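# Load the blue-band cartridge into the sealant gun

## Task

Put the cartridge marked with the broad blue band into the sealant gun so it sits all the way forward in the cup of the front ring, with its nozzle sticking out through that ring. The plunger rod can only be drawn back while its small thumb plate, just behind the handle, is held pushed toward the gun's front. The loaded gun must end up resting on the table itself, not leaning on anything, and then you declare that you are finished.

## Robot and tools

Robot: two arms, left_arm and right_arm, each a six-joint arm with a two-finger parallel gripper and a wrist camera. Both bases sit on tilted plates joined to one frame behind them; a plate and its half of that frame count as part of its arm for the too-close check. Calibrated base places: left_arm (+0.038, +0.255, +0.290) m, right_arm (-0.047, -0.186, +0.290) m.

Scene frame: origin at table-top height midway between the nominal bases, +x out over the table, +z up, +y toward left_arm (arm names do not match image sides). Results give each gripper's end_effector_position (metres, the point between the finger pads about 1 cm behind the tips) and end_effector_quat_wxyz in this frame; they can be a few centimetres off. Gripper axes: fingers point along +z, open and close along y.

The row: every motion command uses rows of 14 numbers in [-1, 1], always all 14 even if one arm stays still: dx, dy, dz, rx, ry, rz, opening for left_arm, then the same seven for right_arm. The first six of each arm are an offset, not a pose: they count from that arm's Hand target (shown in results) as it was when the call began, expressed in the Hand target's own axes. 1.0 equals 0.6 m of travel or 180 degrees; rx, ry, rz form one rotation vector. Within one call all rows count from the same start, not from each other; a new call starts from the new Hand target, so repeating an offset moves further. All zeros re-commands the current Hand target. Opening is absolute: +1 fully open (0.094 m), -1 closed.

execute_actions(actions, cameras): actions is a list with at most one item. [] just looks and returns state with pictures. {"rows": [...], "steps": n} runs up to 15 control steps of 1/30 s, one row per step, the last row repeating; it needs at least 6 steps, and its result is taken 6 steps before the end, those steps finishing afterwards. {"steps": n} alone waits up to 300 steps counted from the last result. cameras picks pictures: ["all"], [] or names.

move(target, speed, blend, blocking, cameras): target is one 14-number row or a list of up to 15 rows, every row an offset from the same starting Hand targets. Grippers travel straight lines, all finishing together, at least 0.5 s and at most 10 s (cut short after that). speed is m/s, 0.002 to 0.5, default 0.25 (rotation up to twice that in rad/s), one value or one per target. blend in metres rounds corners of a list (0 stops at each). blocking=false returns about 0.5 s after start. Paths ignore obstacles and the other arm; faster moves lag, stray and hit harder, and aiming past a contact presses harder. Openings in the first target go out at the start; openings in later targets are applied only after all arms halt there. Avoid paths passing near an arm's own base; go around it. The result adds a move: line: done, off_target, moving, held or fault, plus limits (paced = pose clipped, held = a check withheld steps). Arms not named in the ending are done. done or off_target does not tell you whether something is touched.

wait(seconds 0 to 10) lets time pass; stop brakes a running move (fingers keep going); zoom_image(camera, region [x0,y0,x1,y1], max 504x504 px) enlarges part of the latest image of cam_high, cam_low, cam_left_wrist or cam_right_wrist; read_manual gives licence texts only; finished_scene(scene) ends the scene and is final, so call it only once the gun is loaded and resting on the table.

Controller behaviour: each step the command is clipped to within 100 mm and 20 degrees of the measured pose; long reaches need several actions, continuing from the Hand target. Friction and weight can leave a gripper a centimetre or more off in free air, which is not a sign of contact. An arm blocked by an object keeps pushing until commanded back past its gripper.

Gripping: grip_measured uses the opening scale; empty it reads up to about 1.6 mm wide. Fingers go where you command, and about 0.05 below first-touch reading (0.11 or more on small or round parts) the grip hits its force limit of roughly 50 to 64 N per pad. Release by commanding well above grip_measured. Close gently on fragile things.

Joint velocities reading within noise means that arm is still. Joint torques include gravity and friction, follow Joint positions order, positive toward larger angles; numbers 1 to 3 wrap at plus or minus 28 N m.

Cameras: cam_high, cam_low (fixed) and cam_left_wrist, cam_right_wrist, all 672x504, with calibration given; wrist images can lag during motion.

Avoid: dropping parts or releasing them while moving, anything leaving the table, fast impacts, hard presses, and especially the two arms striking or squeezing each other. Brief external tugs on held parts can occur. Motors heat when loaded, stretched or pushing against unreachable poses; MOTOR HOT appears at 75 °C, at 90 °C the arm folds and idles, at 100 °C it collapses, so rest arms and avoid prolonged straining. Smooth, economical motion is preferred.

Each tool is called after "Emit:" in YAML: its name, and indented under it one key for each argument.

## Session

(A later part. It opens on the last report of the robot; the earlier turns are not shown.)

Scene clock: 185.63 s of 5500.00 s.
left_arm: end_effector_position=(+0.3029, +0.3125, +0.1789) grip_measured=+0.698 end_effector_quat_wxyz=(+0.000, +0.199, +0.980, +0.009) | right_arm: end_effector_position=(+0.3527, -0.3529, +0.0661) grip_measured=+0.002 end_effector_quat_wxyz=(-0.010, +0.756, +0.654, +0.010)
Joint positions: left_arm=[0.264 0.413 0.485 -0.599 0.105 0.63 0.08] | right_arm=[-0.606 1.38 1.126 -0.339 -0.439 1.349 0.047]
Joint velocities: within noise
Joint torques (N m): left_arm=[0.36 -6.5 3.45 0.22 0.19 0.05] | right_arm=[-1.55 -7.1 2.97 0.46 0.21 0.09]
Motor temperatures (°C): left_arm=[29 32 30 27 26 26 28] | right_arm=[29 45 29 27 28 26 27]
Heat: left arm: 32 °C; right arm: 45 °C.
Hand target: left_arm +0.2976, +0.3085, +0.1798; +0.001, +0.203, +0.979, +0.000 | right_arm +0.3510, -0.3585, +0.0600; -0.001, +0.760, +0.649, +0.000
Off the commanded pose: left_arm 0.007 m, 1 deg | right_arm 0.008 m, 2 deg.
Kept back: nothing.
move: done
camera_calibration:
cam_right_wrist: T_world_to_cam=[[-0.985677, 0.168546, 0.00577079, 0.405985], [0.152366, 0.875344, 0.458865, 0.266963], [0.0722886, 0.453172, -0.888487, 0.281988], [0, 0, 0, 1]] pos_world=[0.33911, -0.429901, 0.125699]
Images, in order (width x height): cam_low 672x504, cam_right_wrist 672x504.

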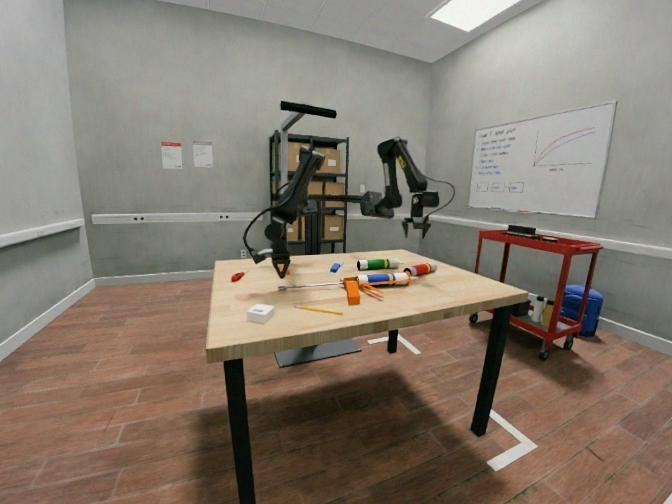

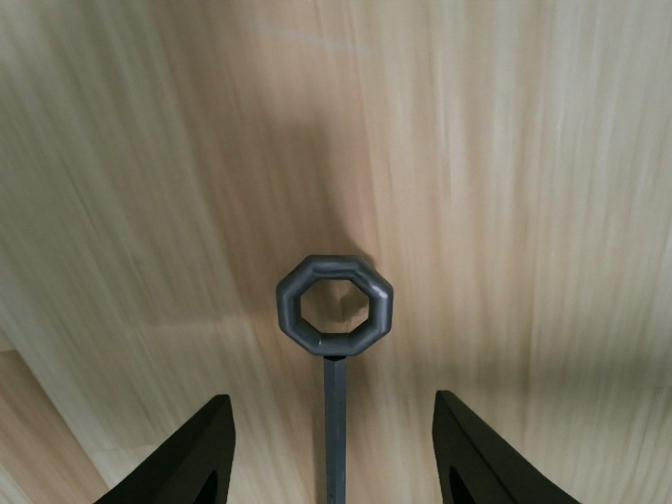

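Emit:
move:
  target:
    - [0,0,0,0,0,0,0.7,-0.018,-0.003,0.066,0,0,0,0]
    - [0,0,0,0,0,0,0.7,-0.018,-0.003,0.066,0,0,0,-0.6]
  speed: 0.08
  cameras: ["cam_right_wrist","cam_low","cam_high"]

Emit:
zoom_image:
  camera: "cam_low"
  region: [260, 245, 360, 320]

Emit:
zoom_image:
  camera: "cam_high"
  region: [240, 150, 410, 275]

Scene clock: 187.57 s of 5500.00 s.
left_arm: end_effector_position=(+0.3029, +0.3125, +0.1789) grip_measured=+0.698 end_effector_quat_wxyz=(+0.000, +0.199, +0.980, +0.009) | right_arm: end_effector_position=(+0.3438, -0.3617, +0.0265) grip_measured=-0.598 end_effector_quat_wxyz=(-0.014, +0.758, +0.652, +0.008)
Joint positions: left_arm=[0.264 0.413 0.485 -0.599 0.105 0.63 0.08] | right_arm=[-0.588 1.511 1.14 -0.225 -0.425 1.362 0.019]
Joint velocities: within noise
Joint torques (N m): left_arm=[0.35 -6.49 3.45 0.22 0.19 0.05] | right_arm=[-1.83 -6.89 4.05 0.42 0.22 0.09]
Motor temperatures (°C): left_arm=[29 32 30 27 26 26 28] | right_arm=[28 45 29 27 28 26 27]
Heat: left arm: 32 °C; right arm: 45 °C.
Hand target: left_arm +0.2976, +0.3085, +0.1798; +0.001, +0.203, +0.979, +0.000 | right_arm +0.3476, -0.3689, +0.0204; -0.001, +0.760, +0.649, +0.000
Off the commanded pose: left_arm 0.007 m, 1 deg | right_arm 0.010 m, 2 deg.
Kept back: nothing.
move: done; target 2's new opening was sent with right_arm's hand 0.011 m and 2 deg from that target
camera_calibration:
cam_right_wrist: T_world_to_cam=[[-0.984691, 0.173742, 0.0140321, 0.400184], [0.160595, 0.872982, 0.460556, 0.290472], [0.0677682, 0.455759, -0.88752, 0.253922], [0, 0, 0, 1]] pos_world=[0.330202, -0.438833, 0.0859664]
Images, in order (width x height): cam_high 672x504, cam_low 672x504, cam_right_wrist 672x504.

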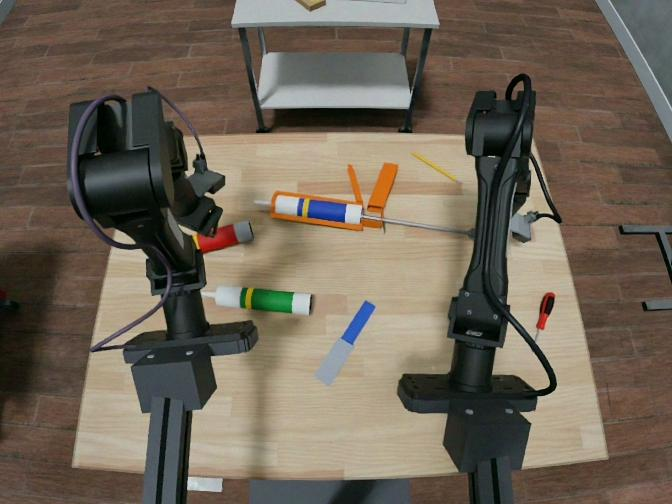

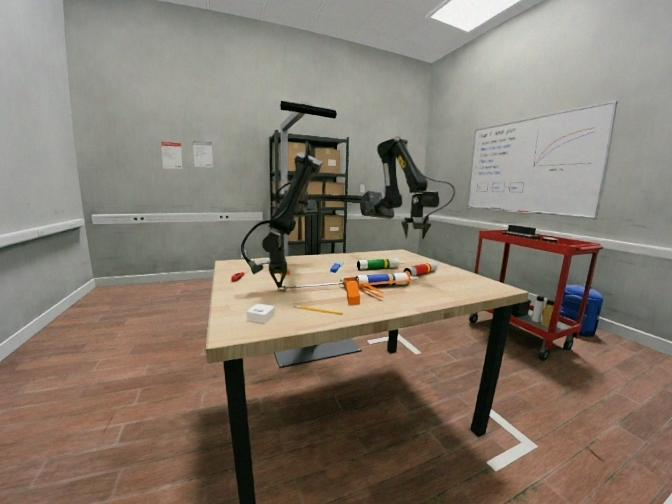

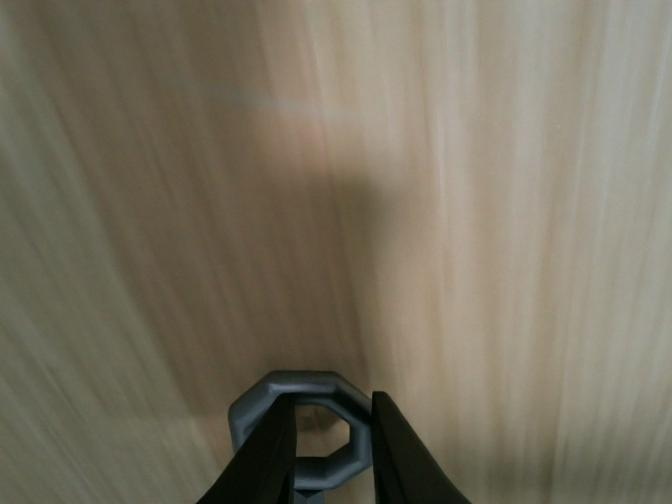

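Scaled by 5.040 from the camera's 672x504 image, which has a finer 960x720 frame.

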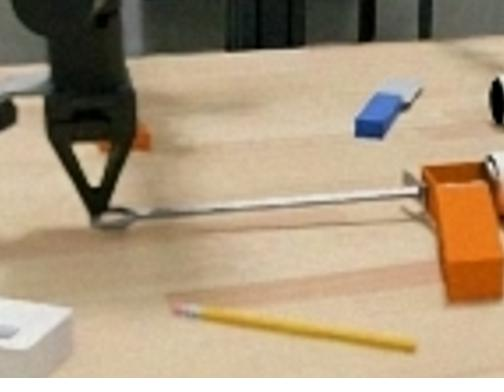

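Scaled by 2.965 from the camera's 672x504 image, which has a finer 960x720 frame.

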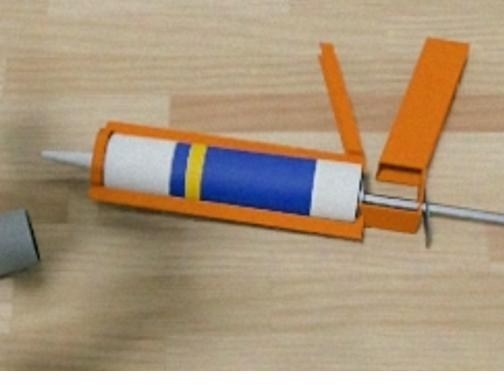

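Emit:
move:
  target:
    - [0,0,0,0,0,0,0.7,0,0,-0.04,0,0,0,-0.6]
    - [0,0,0,0,0,0,0.7,-0.003,0.01,-0.04,0,0,0,0]
  speed: 0.08
  cameras: ["cam_right_wrist","cam_low"]

Emit:
zoom_image:
  camera: "cam_low"
  region: [260, 245, 360, 320]

Scene clock: 189.57 s of 5500.00 s.
left_arm: end_effector_position=(+0.3029, +0.3125, +0.1789) grip_measured=+0.698 end_effector_quat_wxyz=(+0.000, +0.199, +0.980, +0.009) | right_arm: end_effector_position=(+0.3405, -0.3614, +0.0287) grip_measured=-0.002 end_effector_quat_wxyz=(-0.022, +0.762, +0.648, +0.001)
Joint positions: left_arm=[0.264 0.413 0.485 -0.599 0.105 0.63 0.08] | right_arm=[-0.592 1.509 1.149 -0.261 -0.425 1.362 0.047]
Joint velocities: within noise
Joint torques (N m): left_arm=[0.36 -6.49 3.45 0.22 0.19 0.06] | right_arm=[-4.05 -11.22 4.3 -0.11 -0.02 -0.1]
Motor temperatures (°C): left_arm=[29 32 30 27 26 26 28] | right_arm=[28 45 29 27 28 26 27]
Heat: left arm: 32 °C; right arm: 45 °C.
Hand target: left_arm +0.2976, +0.3085, +0.1798; +0.001, +0.203, +0.979, +0.000 | right_arm +0.3532, -0.3716, +0.0444; -0.001, +0.760, +0.649, +0.000
Off the commanded pose: left_arm 0.007 m, 1 deg | right_arm 0.023 m, 2 deg.
Kept back: nothing.
move: off_target (right_arm); target 2's new opening was sent with right_arm's hand 0.022 m and 2 deg from that target
camera_calibration:
cam_right_wrist: T_world_to_cam=[[-0.982165, 0.184656, 0.0354018, 0.399357], [0.180003, 0.869086, 0.460747, 0.281752], [0.0543124, 0.458902, -0.886825, 0.261693], [0, 0, 0, 1]] pos_world=[0.327305, -0.438702, 0.0881215]
Images, in order (width x height): cam_low 672x504, cam_right_wrist 672x504.

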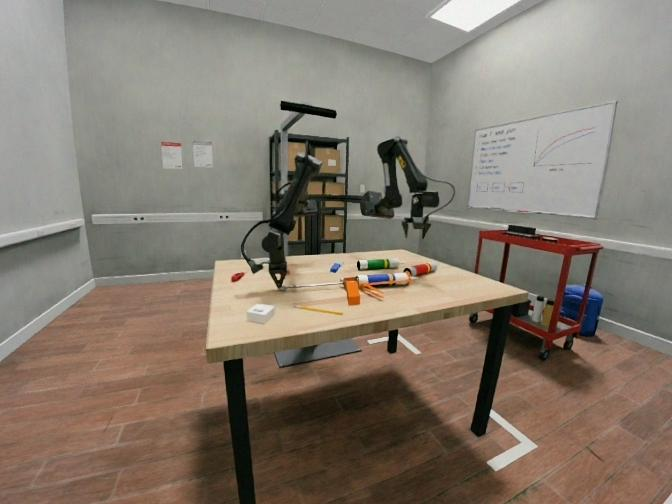

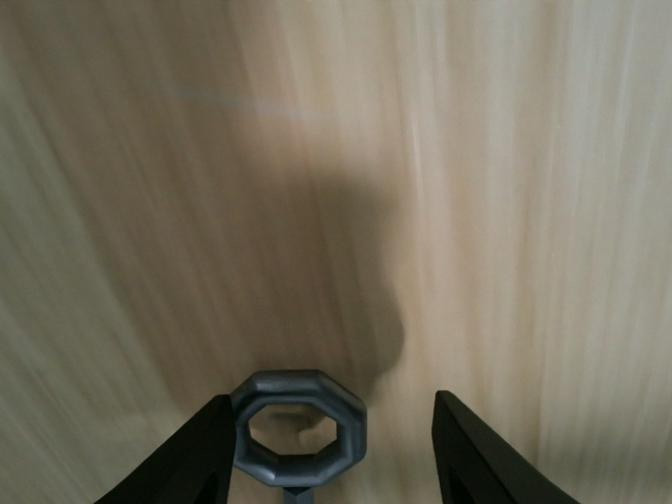

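Scaled by 5.040 from the camera's 672x504 image, which has a finer 960x720 frame.

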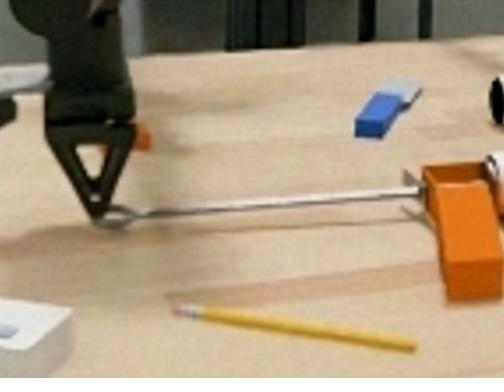

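Emit:
move:
  target: [0,0,0,0,0,0,0.7,0.002,-0.004,-0.01,0,0,0,0.1]
  speed: 0.05
  cameras: ["cam_right_wrist","cam_low"]

Emit:
zoom_image:
  camera: "cam_low"
  region: [260, 245, 360, 320]

Scene clock: 190.77 s of 5500.00 s.
left_arm: end_effector_position=(+0.3029, +0.3125, +0.1789) grip_measured=+0.698 end_effector_quat_wxyz=(+0.000, +0.199, +0.980, +0.009) | right_arm: end_effector_position=(+0.3415, -0.3630, +0.0324) grip_measured=+0.098 end_effector_quat_wxyz=(-0.019, +0.762, +0.647, +0.000)
Joint positions: left_arm=[0.264 0.413 0.485 -0.599 0.105 0.63 0.08] | right_arm=[-0.598 1.499 1.149 -0.268 -0.425 1.362 0.052]
Joint velocities: within noise
Joint torques (N m): left_arm=[0.36 -6.49 3.45 0.22 0.19 0.06] | right_arm=[-4.03 -12.15 3.08 -0.1 -0.06 -0.13]
Motor temperatures (°C): left_arm=[29 32 30 27 26 26 28] | right_arm=[28 46 29 27 28 26 27]
Heat: left arm: 32 °C; right arm: 46 °C.
Hand target: left_arm +0.2976, +0.3085, +0.1798; +0.001, +0.203, +0.979, +0.000 | right_arm +0.3511, -0.3701, +0.0505; -0.001, +0.760, +0.649, +0.000
Off the commanded pose: left_arm 0.007 m, 1 deg | right_arm 0.022 m, 2 deg.
Kept back: nothing.
move: off_target (right_arm)
camera_calibration:
cam_right_wrist: T_world_to_cam=[[-0.981881, 0.186671, 0.0326077, 0.401257], [0.180811, 0.871391, 0.456054, 0.281982], [0.0567182, 0.453687, -0.889354, 0.263041], [0, 0, 0, 1]] pos_world=[0.328082, -0.439958, 0.0922535]
Images, in order (width x height): cam_low 672x504, cam_right_wrist 672x504.

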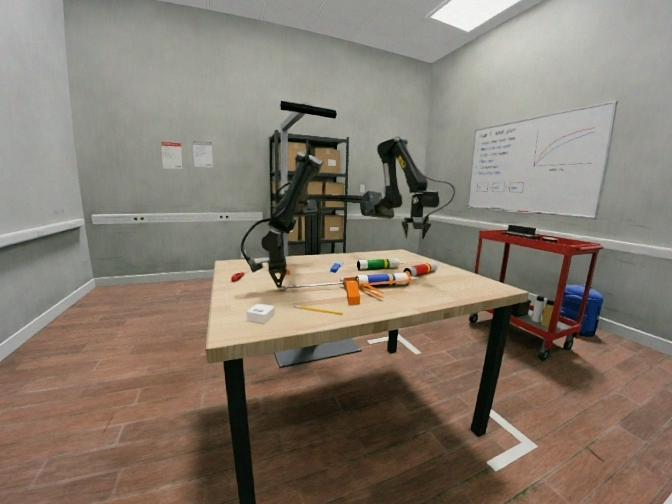

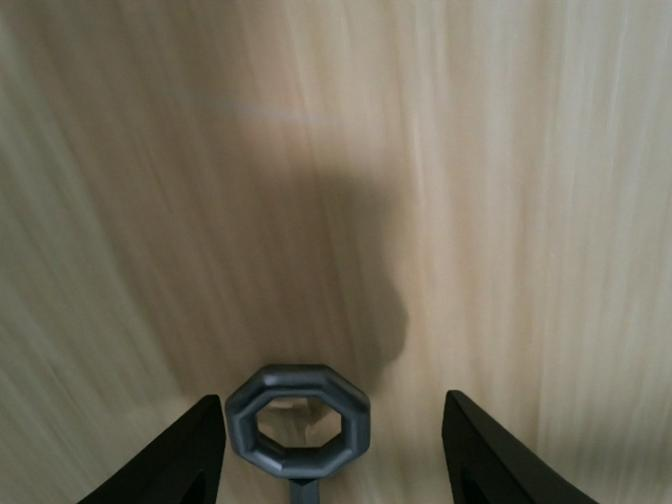

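Scaled by 5.040 from the camera's 672x504 image, which has a finer 960x720 frame.

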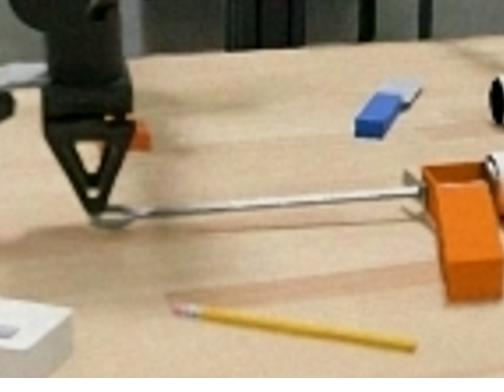

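Emit:
move:
  target:
    - [0,0,0,0,0,0,0.7,-0.006,0.022,0.0,0,0,0,0.1]
    - [0,0,0,0,0,0,0.7,-0.006,0.02,0.045,0,0,0,0.1]
  speed: 0.06
  cameras: ["cam_right_wrist","cam_low"]

Emit:
zoom_image:
  camera: "cam_low"
  region: [260, 245, 360, 320]

Scene clock: 192.23 s of 5500.00 s.
left_arm: end_effector_position=(+0.3029, +0.3125, +0.1789) grip_measured=+0.698 end_effector_quat_wxyz=(+0.000, +0.199, +0.980, +0.009) | right_arm: end_effector_position=(+0.3546, -0.3679, +0.0281) grip_measured=+0.098 end_effector_quat_wxyz=(-0.017, +0.760, +0.649, +0.003)
Joint positions: left_arm=[0.264 0.413 0.485 -0.599 0.105 0.63 0.08] | right_arm=[-0.594 1.534 1.213 -0.288 -0.425 1.362 0.052]
Joint velocities: within noise
Joint torques (N m): left_arm=[0.35 -6.49 3.45 0.22 0.19 0.06] | right_arm=[-1.99 -7.38 4.66 0.42 0.17 0.05]
Motor temperatures (°C): left_arm=[29 32 30 27 26 26 28] | right_arm=[28 46 29 27 28 26 27]
Heat: left arm: 32 °C; right arm: 46 °C.
Hand target: left_arm +0.2976, +0.3085, +0.1798; +0.001, +0.203, +0.979, +0.000 | right_arm +0.3624, -0.3754, +0.0235; -0.001, +0.760, +0.649, +0.000
Off the commanded pose: left_arm 0.007 m, 1 deg | right_arm 0.012 m, 2 deg.
Kept back: nothing.
move: off_target (right_arm)
camera_calibration:
cam_right_wrist: T_world_to_cam=[[-0.983124, 0.181268, 0.0246822, 0.413843], [0.172308, 0.872189, 0.457817, 0.289078], [0.0614602, 0.454344, -0.888704, 0.259217], [0, 0, 0, 1]] pos_world=[0.341117, -0.444921, 0.0878075]
Images, in order (width x height): cam_low 672x504, cam_right_wrist 672x504.

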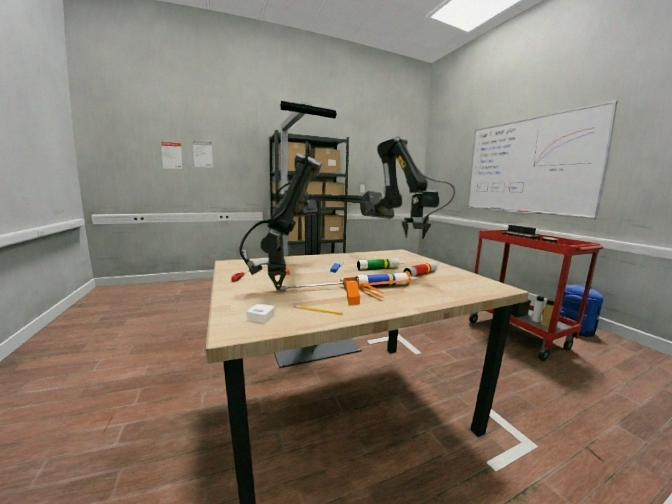

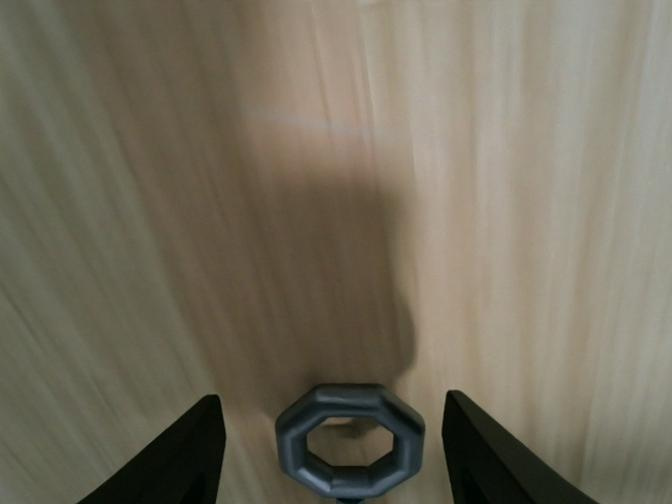

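Scaled by 5.040 from the camera's 672x504 image, which has a finer 960x720 frame.

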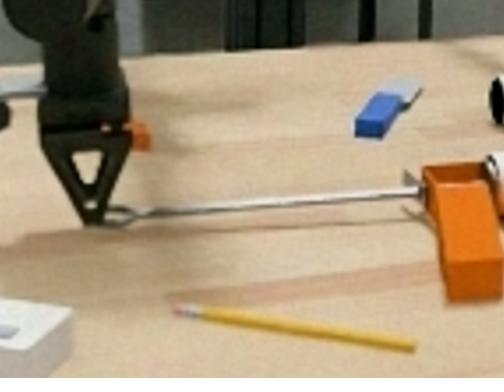

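Emit:
move:
  target:
    - [0,0,0,0,0,0,0.7,0.002,-0.008,0.012,0,0,0,0.1]
    - [0,0,0,0,0,0,0.7,0.002,-0.008,0.012,0,0,0,-0.6]
  speed: 0.05
  cameras: ["cam_right_wrist","cam_low","cam_high"]

Emit:
zoom_image:
  camera: "cam_low"
  region: [260, 245, 360, 320]

Scene clock: 193.73 s of 5500.00 s.
left_arm: end_effector_position=(+0.3029, +0.3125, +0.1789) grip_measured=+0.698 end_effector_quat_wxyz=(+0.000, +0.199, +0.980, +0.009) | right_arm: end_effector_position=(+0.3585, -0.3727, +0.0236) grip_measured=-0.598 end_effector_quat_wxyz=(-0.001, +0.756, +0.654, -0.001)
Joint positions: left_arm=[0.264 0.413 0.485 -0.599 0.105 0.63 0.08] | right_arm=[-0.586 1.545 1.213 -0.25 -0.396 1.363 0.019]
Joint velocities: within noise
Joint torques (N m): left_arm=[0.36 -6.49 3.45 0.23 0.19 0.06] | right_arm=[-1.91 -7.24 3.23 0.42 0.09 0.09]
Motor temperatures (°C): left_arm=[29 32 30 27 26 26 28] | right_arm=[28 46 29 27 28 26 27]
Heat: left arm: 32 °C; right arm: 46 °C.
Hand target: left_arm +0.2976, +0.3085, +0.1798; +0.001, +0.203, +0.979, +0.000 | right_arm +0.3578, -0.3735, +0.0162; -0.001, +0.760, +0.649, +0.000
Off the commanded pose: left_arm 0.007 m, 1 deg | right_arm 0.007 m, 1 deg.
Kept back: nothing.
move: done
camera_calibration:
cam_right_wrist: T_world_to_cam=[[-0.985707, 0.168368, 0.00577592, 0.415157], [0.15412, 0.887388, 0.434498, 0.307373], [0.0680302, 0.429178, -0.900654, 0.245637], [0, 0, 0, 1]] pos_world=[0.34514, -0.44808, 0.0852829]
Images, in order (width x height): cam_high 672x504, cam_low 672x504, cam_right_wrist 672x504.

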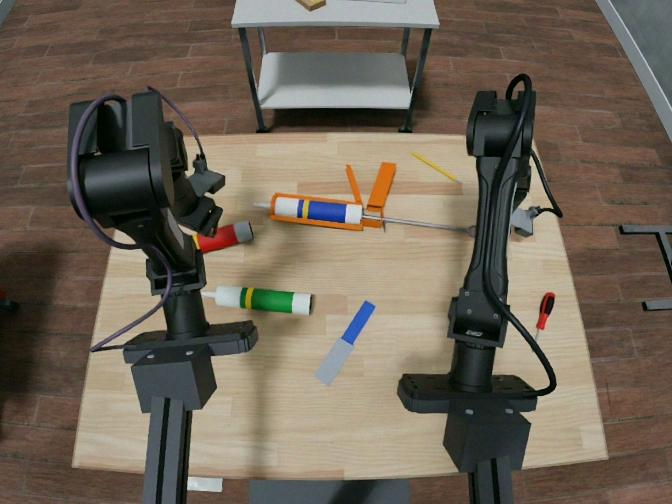

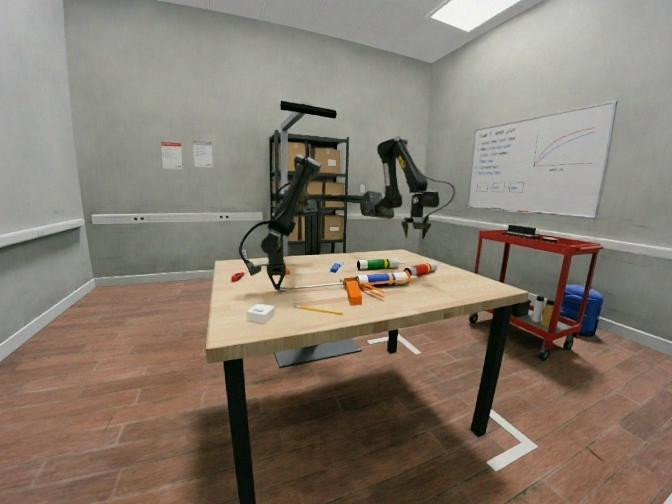

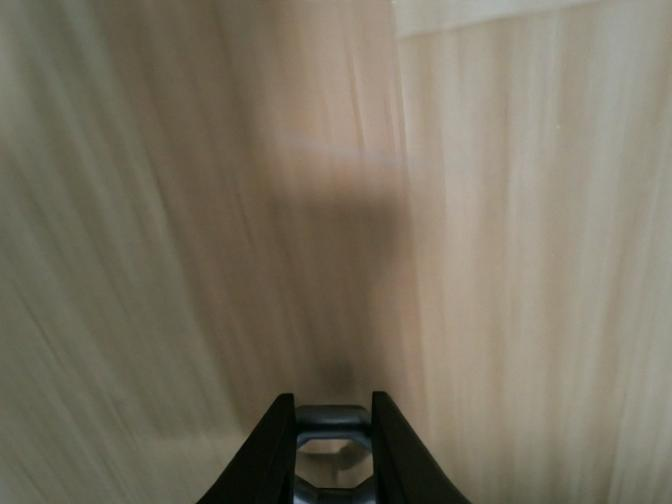

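Scaled by 5.040 from the camera's 672x504 image, which has a finer 960x720 frame.

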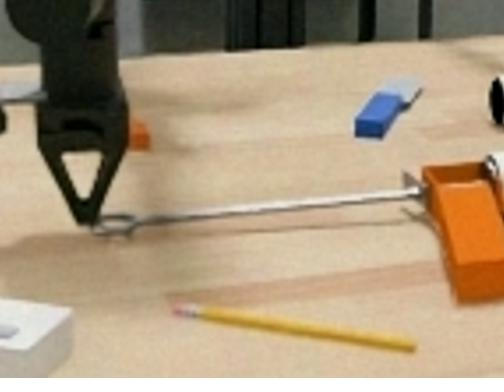

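Emit:
move:
  target:
    - [0,0,0,0,0,0,0.7,0,0,0,0,0,0,0.1]
    - [0,0,0,0,0,0,0.7,0.033,0,0,0,0,0,0.1]
  speed: 0.05
  cameras: ["cam_right_wrist","cam_low","cam_high"]

Emit:
zoom_image:
  camera: "cam_low"
  region: [260, 245, 360, 320]

Scene clock: 195.97 s of 5500.00 s.
left_arm: end_effector_position=(+0.3029, +0.3125, +0.1789) grip_measured=+0.698 end_effector_quat_wxyz=(+0.000, +0.199, +0.980, +0.009) | right_arm: end_effector_position=(+0.3572, -0.3489, +0.0151) grip_measured=+0.098 end_effector_quat_wxyz=(-0.019, +0.757, +0.653, +0.006)
Joint positions: left_arm=[0.264 0.413 0.485 -0.599 0.105 0.63 0.08] | right_arm=[-0.528 1.545 1.196 -0.245 -0.378 1.392 0.052]
Joint velocities: within noise
Joint torques (N m): left_arm=[0.36 -6.5 3.45 0.23 0.19 0.06] | right_arm=[-1.77 -9.48 2.3 0.42 0.2 0.08]
Motor temperatures (°C): left_arm=[29 32 30 27 26 26 28] | right_arm=[28 45 29 27 28 26 27]
Heat: left arm: 32 °C; right arm: 45 °C.
Hand target: left_arm +0.2976, +0.3085, +0.1798; +0.001, +0.203, +0.979, +0.000 | right_arm +0.3610, -0.3539, +0.0163; -0.001, +0.760, +0.649, +0.000
Off the commanded pose: left_arm 0.007 m, 1 deg | right_arm 0.006 m, 2 deg.
Kept back: nothing.
move: done
camera_calibration:
cam_right_wrist: T_world_to_cam=[[-0.984806, 0.171952, 0.0242909, 0.410607], [0.163449, 0.870542, 0.464156, 0.280455], [0.0586662, 0.461074, -0.88542, 0.242156], [0, 0, 0, 1]] pos_world=[0.344322, -0.426405, 0.0742606]
Images, in order (width x height): cam_high 672x504, cam_low 672x504, cam_right_wrist 672x504.

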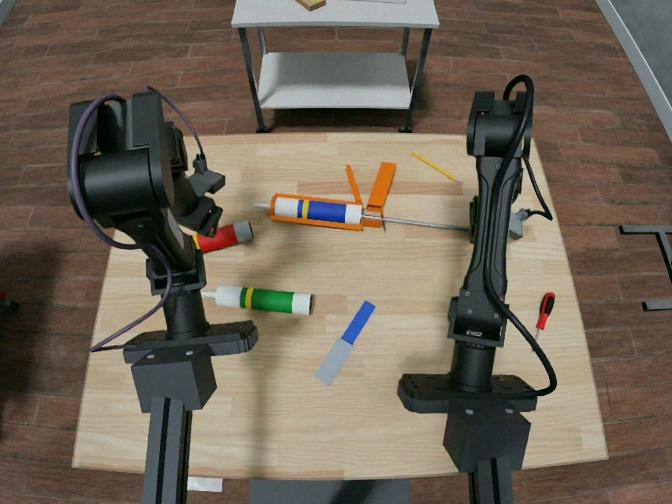

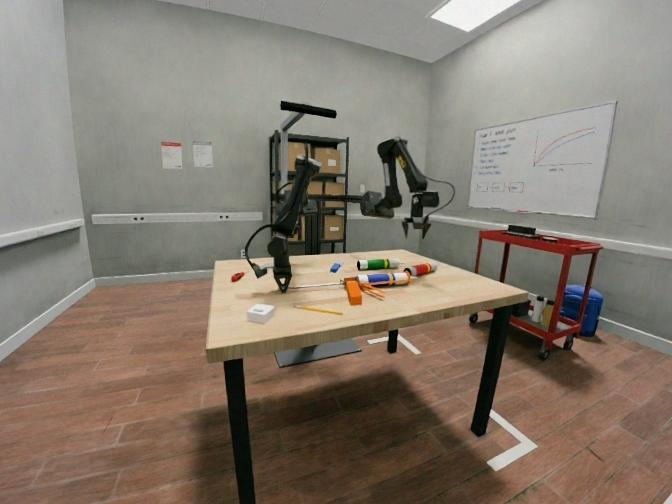

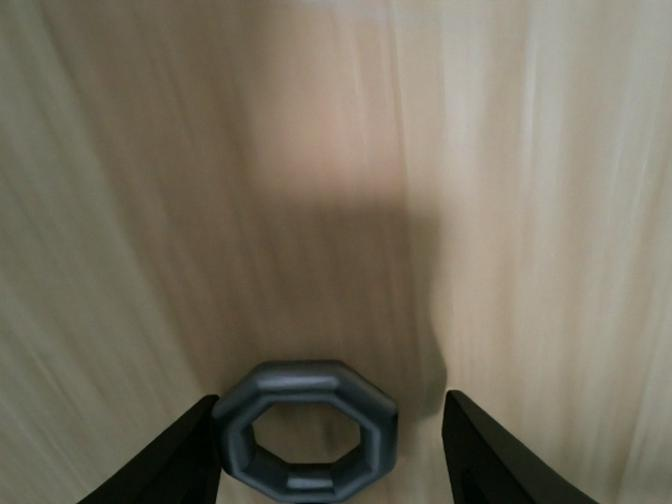

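Scaled by 5.040 from the camera's 672x504 image, which has a finer 960x720 frame.

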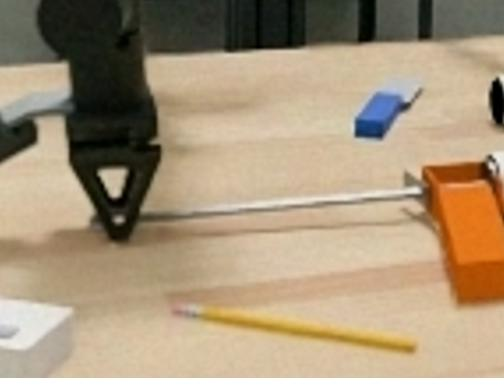

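Emit:
move:
  target:
    - [0,0,0,0,0,0,0.7,0,0.008,-0.008,0,0,0,0.1]
    - [0,0,0,0,0,0,0.7,0,0.008,-0.008,0,0,0,-0.6]
  speed: 0.05
  cameras: ["cam_right_wrist","cam_low","cam_high"]

Emit:
zoom_image:
  camera: "cam_low"
  region: [260, 245, 360, 320]

Emit:
zoom_image:
  camera: "cam_high"
  region: [240, 150, 410, 275]

Scene clock: 197.50 s of 5500.00 s.
left_arm: end_effector_position=(+0.3029, +0.3125, +0.1789) grip_measured=+0.698 end_effector_quat_wxyz=(+0.000, +0.199, +0.980, +0.009) | right_arm: end_effector_position=(+0.3574, -0.3495, +0.0151) grip_measured=-0.228 end_effector_quat_wxyz=(-0.018, +0.758, +0.652, +0.005)
Joint positions: left_arm=[0.264 0.413 0.485 -0.599 0.105 0.63 0.08] | right_arm=[-0.528 1.545 1.196 -0.244 -0.375 1.395 0.036]
Joint velocities: within noise
Joint torques (N m): left_arm=[0.36 -6.49 3.45 0.23 0.19 0.05] | right_arm=[-1.98 -10.09 3.62 0.13 0.18 0.08]
Motor temperatures (°C): left_arm=[29 32 30 27 26 26 28] | right_arm=[28 45 29 27 28 26 27]
Heat: left arm: 32 °C; right arm: 45 °C.
Hand target: left_arm +0.2976, +0.3085, +0.1798; +0.001, +0.203, +0.979, +0.000 | right_arm +0.3656, -0.3546, +0.0210; -0.001, +0.760, +0.649, +0.000
Off the commanded pose: left_arm 0.007 m, 1 deg | right_arm 0.012 m, 2 deg.
Kept back: nothing.
move: off_target (right_arm); target 2's new opening was sent with right_arm's hand 0.012 m and 2 deg from that target
camera_calibration:
cam_right_wrist: T_world_to_cam=[[-0.984386, 0.174459, 0.0234262, 0.411621], [0.165467, 0.87171, 0.46124, 0.280723], [0.0600467, 0.457914, -0.886966, 0.240842], [0, 0, 0, 1]] pos_world=[0.344282, -0.426805, 0.0744951]
Images, in order (width x height): cam_high 672x504, cam_low 672x504, cam_right_wrist 672x504.

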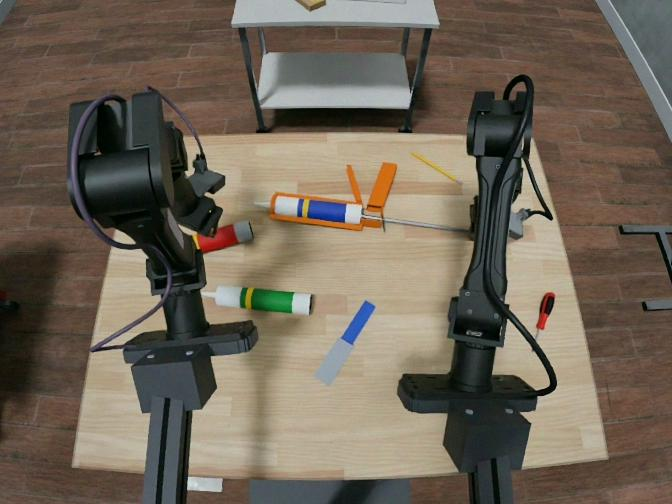

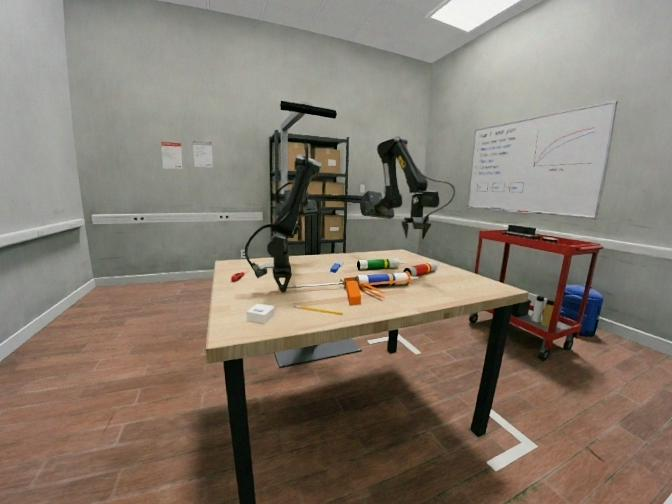

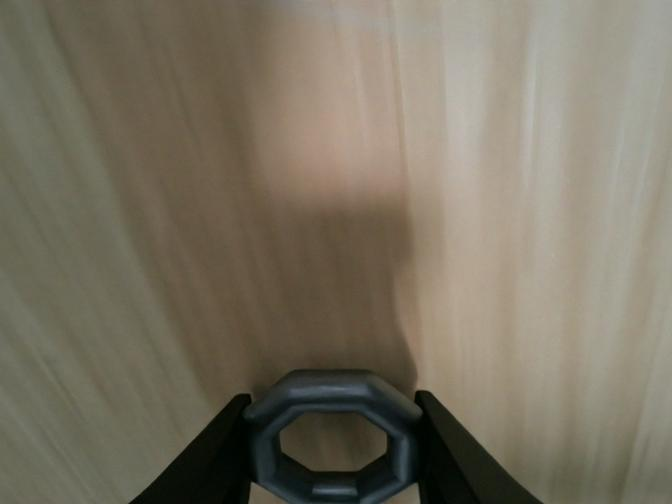

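Scaled by 5.040 from the camera's 672x504 image, which has a finer 960x720 frame.

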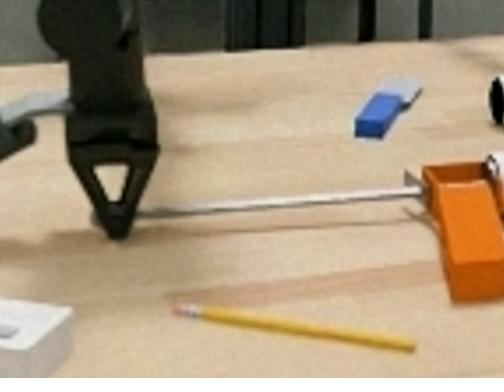

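Scaled by 2.965 from the camera's 672x504 image, which has a finer 960x720 frame.

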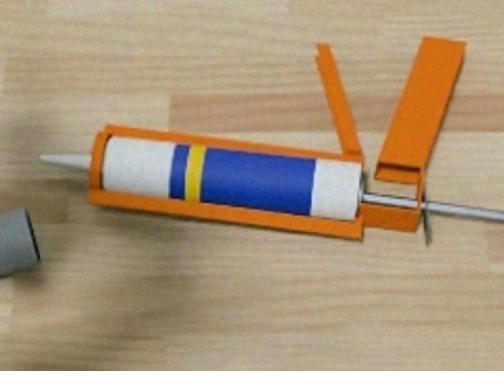

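Emit:
move:
  target: [-0.3067,-0.0498,0.05,0.108,-0.1421,0.4012,0.0,0,0,0.0,0,0,0,-0.6]
  speed: 0.25
  cameras: ["cam_left_wrist","cam_high","cam_right_wrist"]

Scene clock: 202.27 s of 5500.00 s.
left_arm: end_effector_position=(+0.4571, +0.2190, +0.1542) grip_measured=+0.002 end_effector_quat_wxyz=(+0.162, +0.730, +0.642, -0.166) | right_arm: end_effector_position=(+0.3574, -0.3495, +0.0151) grip_measured=-0.228 end_effector_quat_wxyz=(-0.018, +0.758, +0.652, +0.005)
Joint positions: left_arm=[0 1.084 1.12 -0.651 0.355 1.805 0.047] | right_arm=[-0.528 1.545 1.196 -0.244 -0.375 1.395 0.036]
Joint velocities: within noise
Joint torques (N m): left_arm=[-1.5 -8.13 6.01 0.04 0.7 0.06] | right_arm=[-1.98 -10.09 3.62 0.13 0.18 0.08]
Motor temperatures (°C): left_arm=[29 32 30 27 26 26 28] | right_arm=[28 45 29 27 28 26 27]
Heat: left arm: 32 °C; right arm: 45 °C.
Hand target: left_arm +0.4545, +0.2079, +0.1500; +0.170, +0.726, +0.637, -0.195 | right_arm +0.3656, -0.3546, +0.0210; -0.001, +0.760, +0.649, +0.000
Off the commanded pose: left_arm 0.012 m, 4 deg | right_arm 0.011 m, 2 deg.
Kept back: nothing.
move: off_target (left_arm, right_arm)
camera_calibration:
cam_left_wrist: T_world_to_cam=[[-0.989978, 0.139293, -0.023261, 0.426458], [0.139932, 0.98975, -0.0285426, -0.237961], [0.0190468, -0.0315115, -0.999322, 0.239292], [0, 0, 0, 1]] pos_world=[0.450925, 0.18366, 0.242258]
cam_right_wrist: T_world_to_cam=[[-0.984386, 0.174459, 0.0234262, 0.411621], [0.165467, 0.87171, 0.46124, 0.280723], [0.0600467, 0.457914, -0.886966, 0.240842], [0, 0, 0, 1]] pos_world=[0.344282, -0.426805, 0.0744951]
Images, in order (width x height): cam_high 672x504, cam_left_wrist 672x504, cam_right_wrist 672x504.

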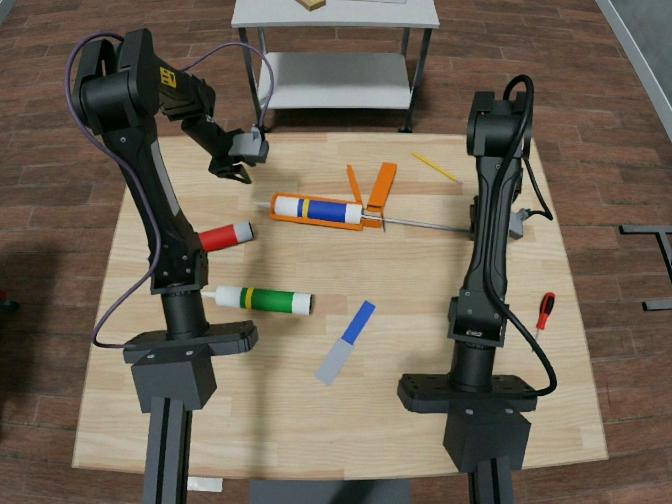

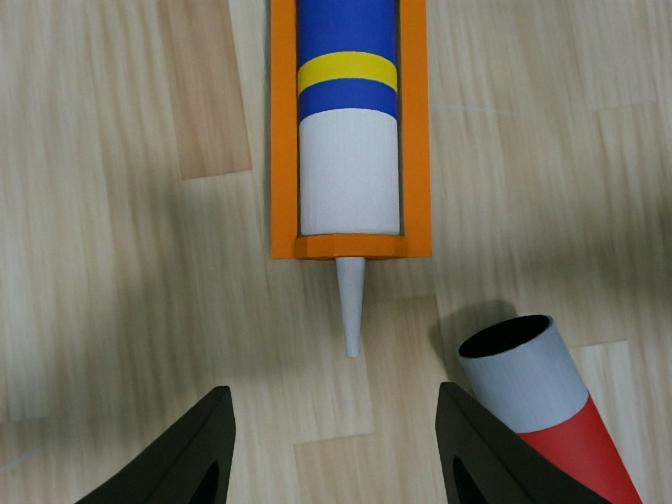

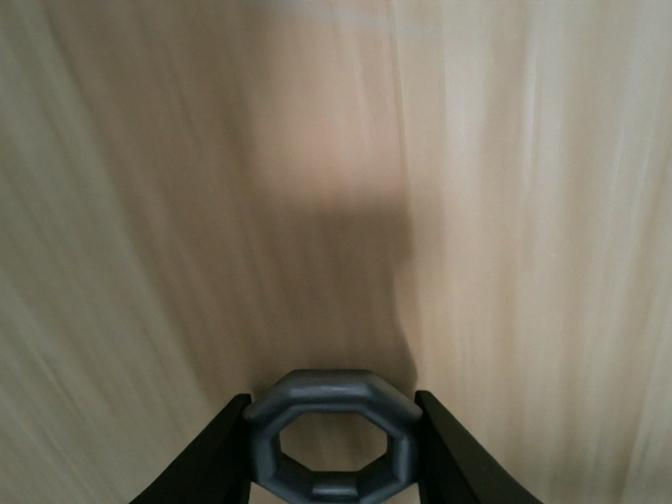

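Emit:
move:
  target: [0.0348,-0.0052,0.1223,0,0,0,-0.3,0,0,0.0,0,0,0,-0.6]
  speed: 0.12
  cameras: ["cam_left_wrist","cam_high","cam_low"]

Emit:
zoom_image:
  camera: "cam_low"
  region: [350, 235, 450, 310]

Scene clock: 204.47 s of 5500.00 s.
left_arm: end_effector_position=(+0.4581, +0.1989, +0.0859) grip_measured=-0.298 end_effector_quat_wxyz=(+0.172, +0.732, +0.635, -0.175) | right_arm: end_effector_position=(+0.3574, -0.3495, +0.0151) grip_measured=-0.228 end_effector_quat_wxyz=(-0.018, +0.758, +0.652, +0.005)
Joint positions: left_arm=[-0.033 1.299 1.104 -0.419 0.355 1.8 0.033] | right_arm=[-0.528 1.545 1.196 -0.244 -0.375 1.395 0.036]
Joint velocities: within noise
Joint torques (N m): left_arm=[-1.89 -9.03 2.74 0.28 0.4 -0.07] | right_arm=[-1.99 -10.09 3.62 0.13 0.18 0.08]
Motor temperatures (°C): left_arm=[29 33 30 27 26 26 28] | right_arm=[28 45 29 27 28 26 27]
Heat: left arm: 33 °C; right arm: 45 °C.
Hand target: left_arm +0.4490, +0.1899, +0.0761; +0.170, +0.726, +0.637, -0.194 | right_arm +0.3656, -0.3546, +0.0210; -0.001, +0.760, +0.649, +0.000
Off the commanded pose: left_arm 0.016 m, 2 deg | right_arm 0.011 m, 2 deg.
Kept back: nothing.
move: off_target (left_arm, right_arm)
camera_calibration:
cam_left_wrist: T_world_to_cam=[[-0.988133, 0.150654, -0.0299302, 0.42612], [0.152127, 0.986814, -0.055273, -0.22285], [0.0212084, -0.0591703, -0.998023, 0.174801], [0, 0, 0, 1]] pos_world=[0.451258, 0.166058, 0.174892]
Images, in order (width x height): cam_high 672x504, cam_low 672x504, cam_left_wrist 672x504.

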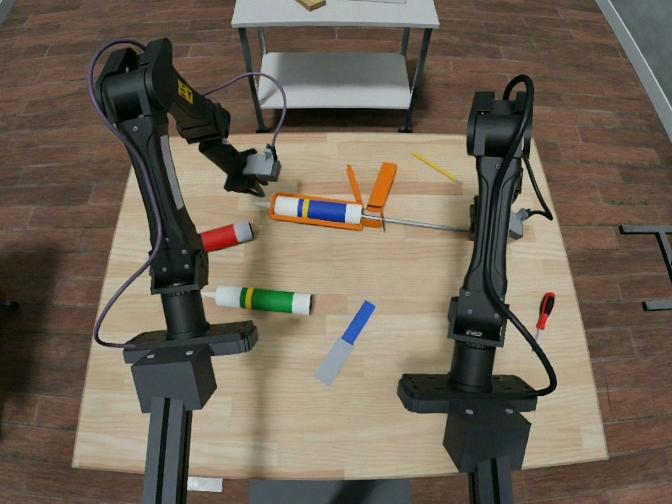

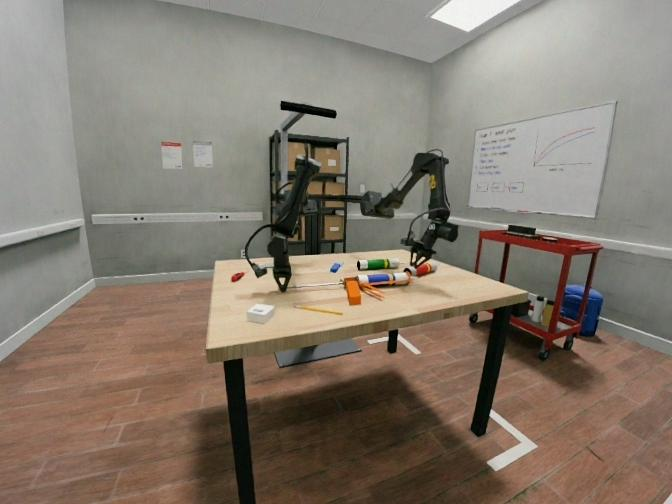

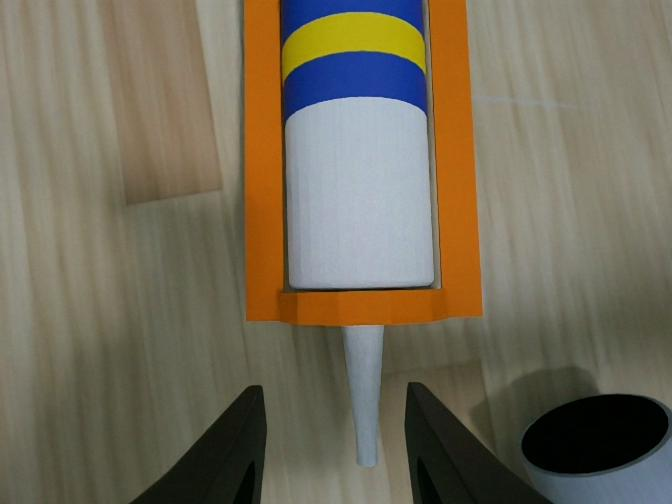

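Scaled by 5.040 from the camera's 672x504 image, which has a finer 960x720 frame.

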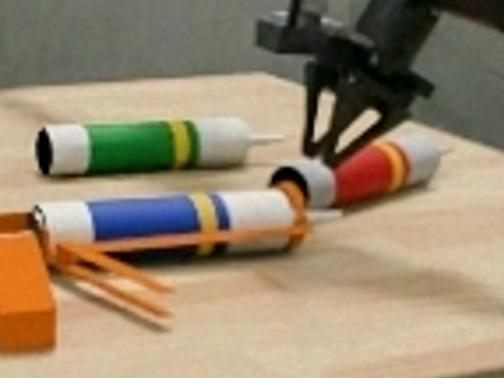

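Emit:
move:
  target: [0.0342,-0.0133,0.0592,0,0,0,-0.3,0,0,0.0,0,0,0,-0.6]
  speed: 0.08
  cameras: ["cam_left_wrist","cam_high","cam_low"]

Emit:
zoom_image:
  camera: "cam_low"
  region: [350, 235, 450, 310]

Scene clock: 206.27 s of 5500.00 s.
left_arm: end_effector_position=(+0.4509, +0.1972, +0.0449) grip_measured=-0.298 end_effector_quat_wxyz=(+0.167, +0.732, +0.637, -0.174) | right_arm: end_effector_position=(+0.3574, -0.3495, +0.0151) grip_measured=-0.228 end_effector_quat_wxyz=(-0.018, +0.758, +0.652, +0.005)
Joint positions: left_arm=[-0.022 1.424 1.099 -0.295 0.355 1.803 0.033] | right_arm=[-0.528 1.545 1.196 -0.244 -0.375 1.395 0.036]
Joint velocities: within noise
Joint torques (N m): left_arm=[-0.73 -9.02 2.29 0.3 0.63 0.05] | right_arm=[-1.99 -10.09 3.62 0.13 0.18 0.08]
Motor temperatures (°C): left_arm=[29 33 30 27 26 26 28] | right_arm=[28 45 29 27 28 26 27]
Heat: left arm: 33 °C; right arm: 45 °C.
Hand target: left_arm +0.4411, +0.1911, +0.0350; +0.170, +0.726, +0.637, -0.194 | right_arm +0.3656, -0.3546, +0.0210; -0.001, +0.760, +0.649, +0.000
Off the commanded pose: left_arm 0.015 m, 2 deg | right_arm 0.011 m, 2 deg.
Kept back: nothing.
move: off_target (left_arm, right_arm)
camera_calibration:
cam_left_wrist: T_world_to_cam=[[-0.988545, 0.149154, -0.0230526, 0.418244], [0.150117, 0.9875, -0.0480498, -0.221937], [0.0155977, -0.05096, -0.998579, 0.134806], [0, 0, 0, 1]] pos_world=[0.444667, 0.16365, 0.133592]
Images, in order (width x height): cam_high 672x504, cam_low 672x504, cam_left_wrist 672x504.

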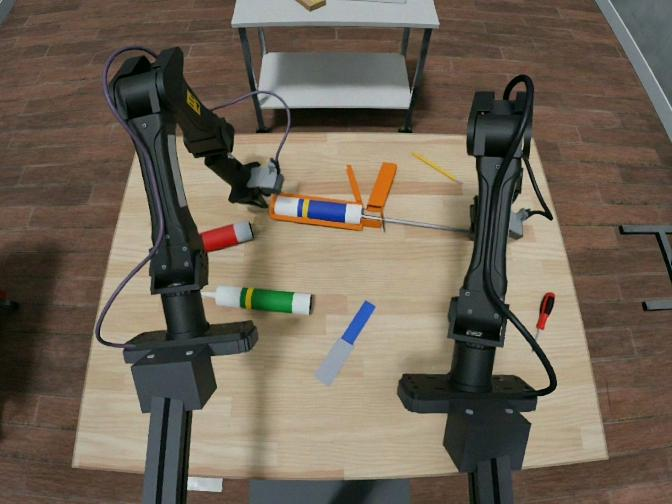

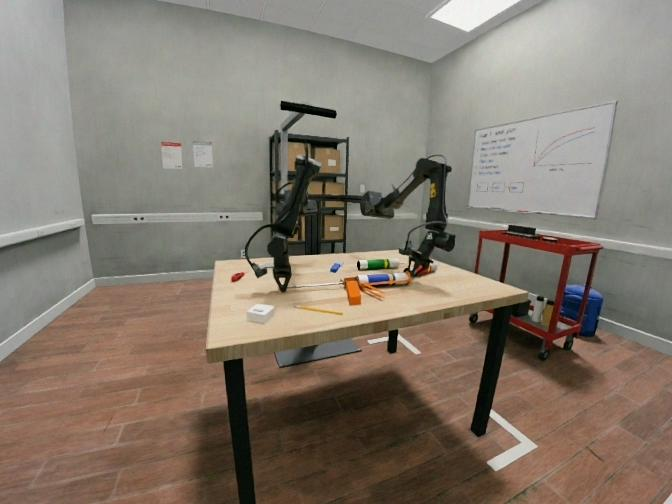

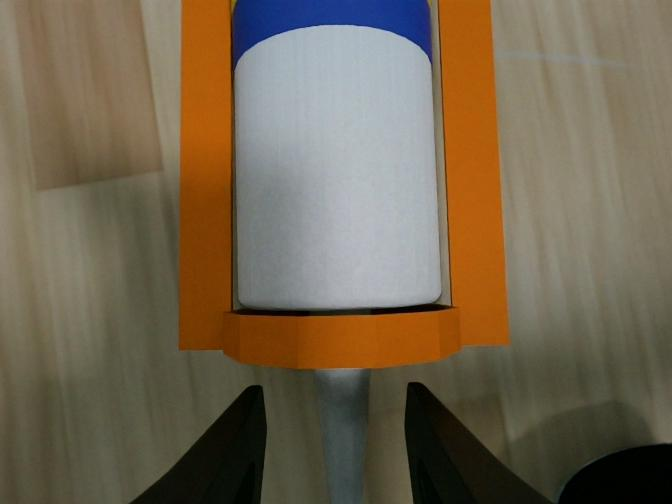

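Scaled by 5.040 from the camera's 672x504 image, which has a finer 960x720 frame.

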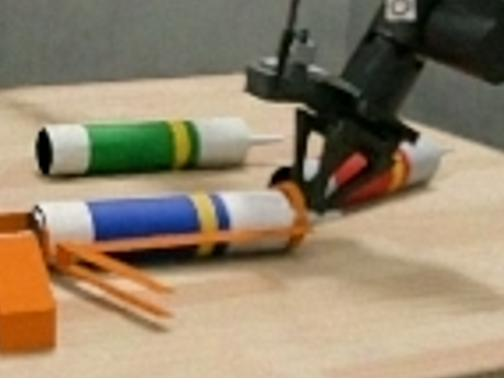

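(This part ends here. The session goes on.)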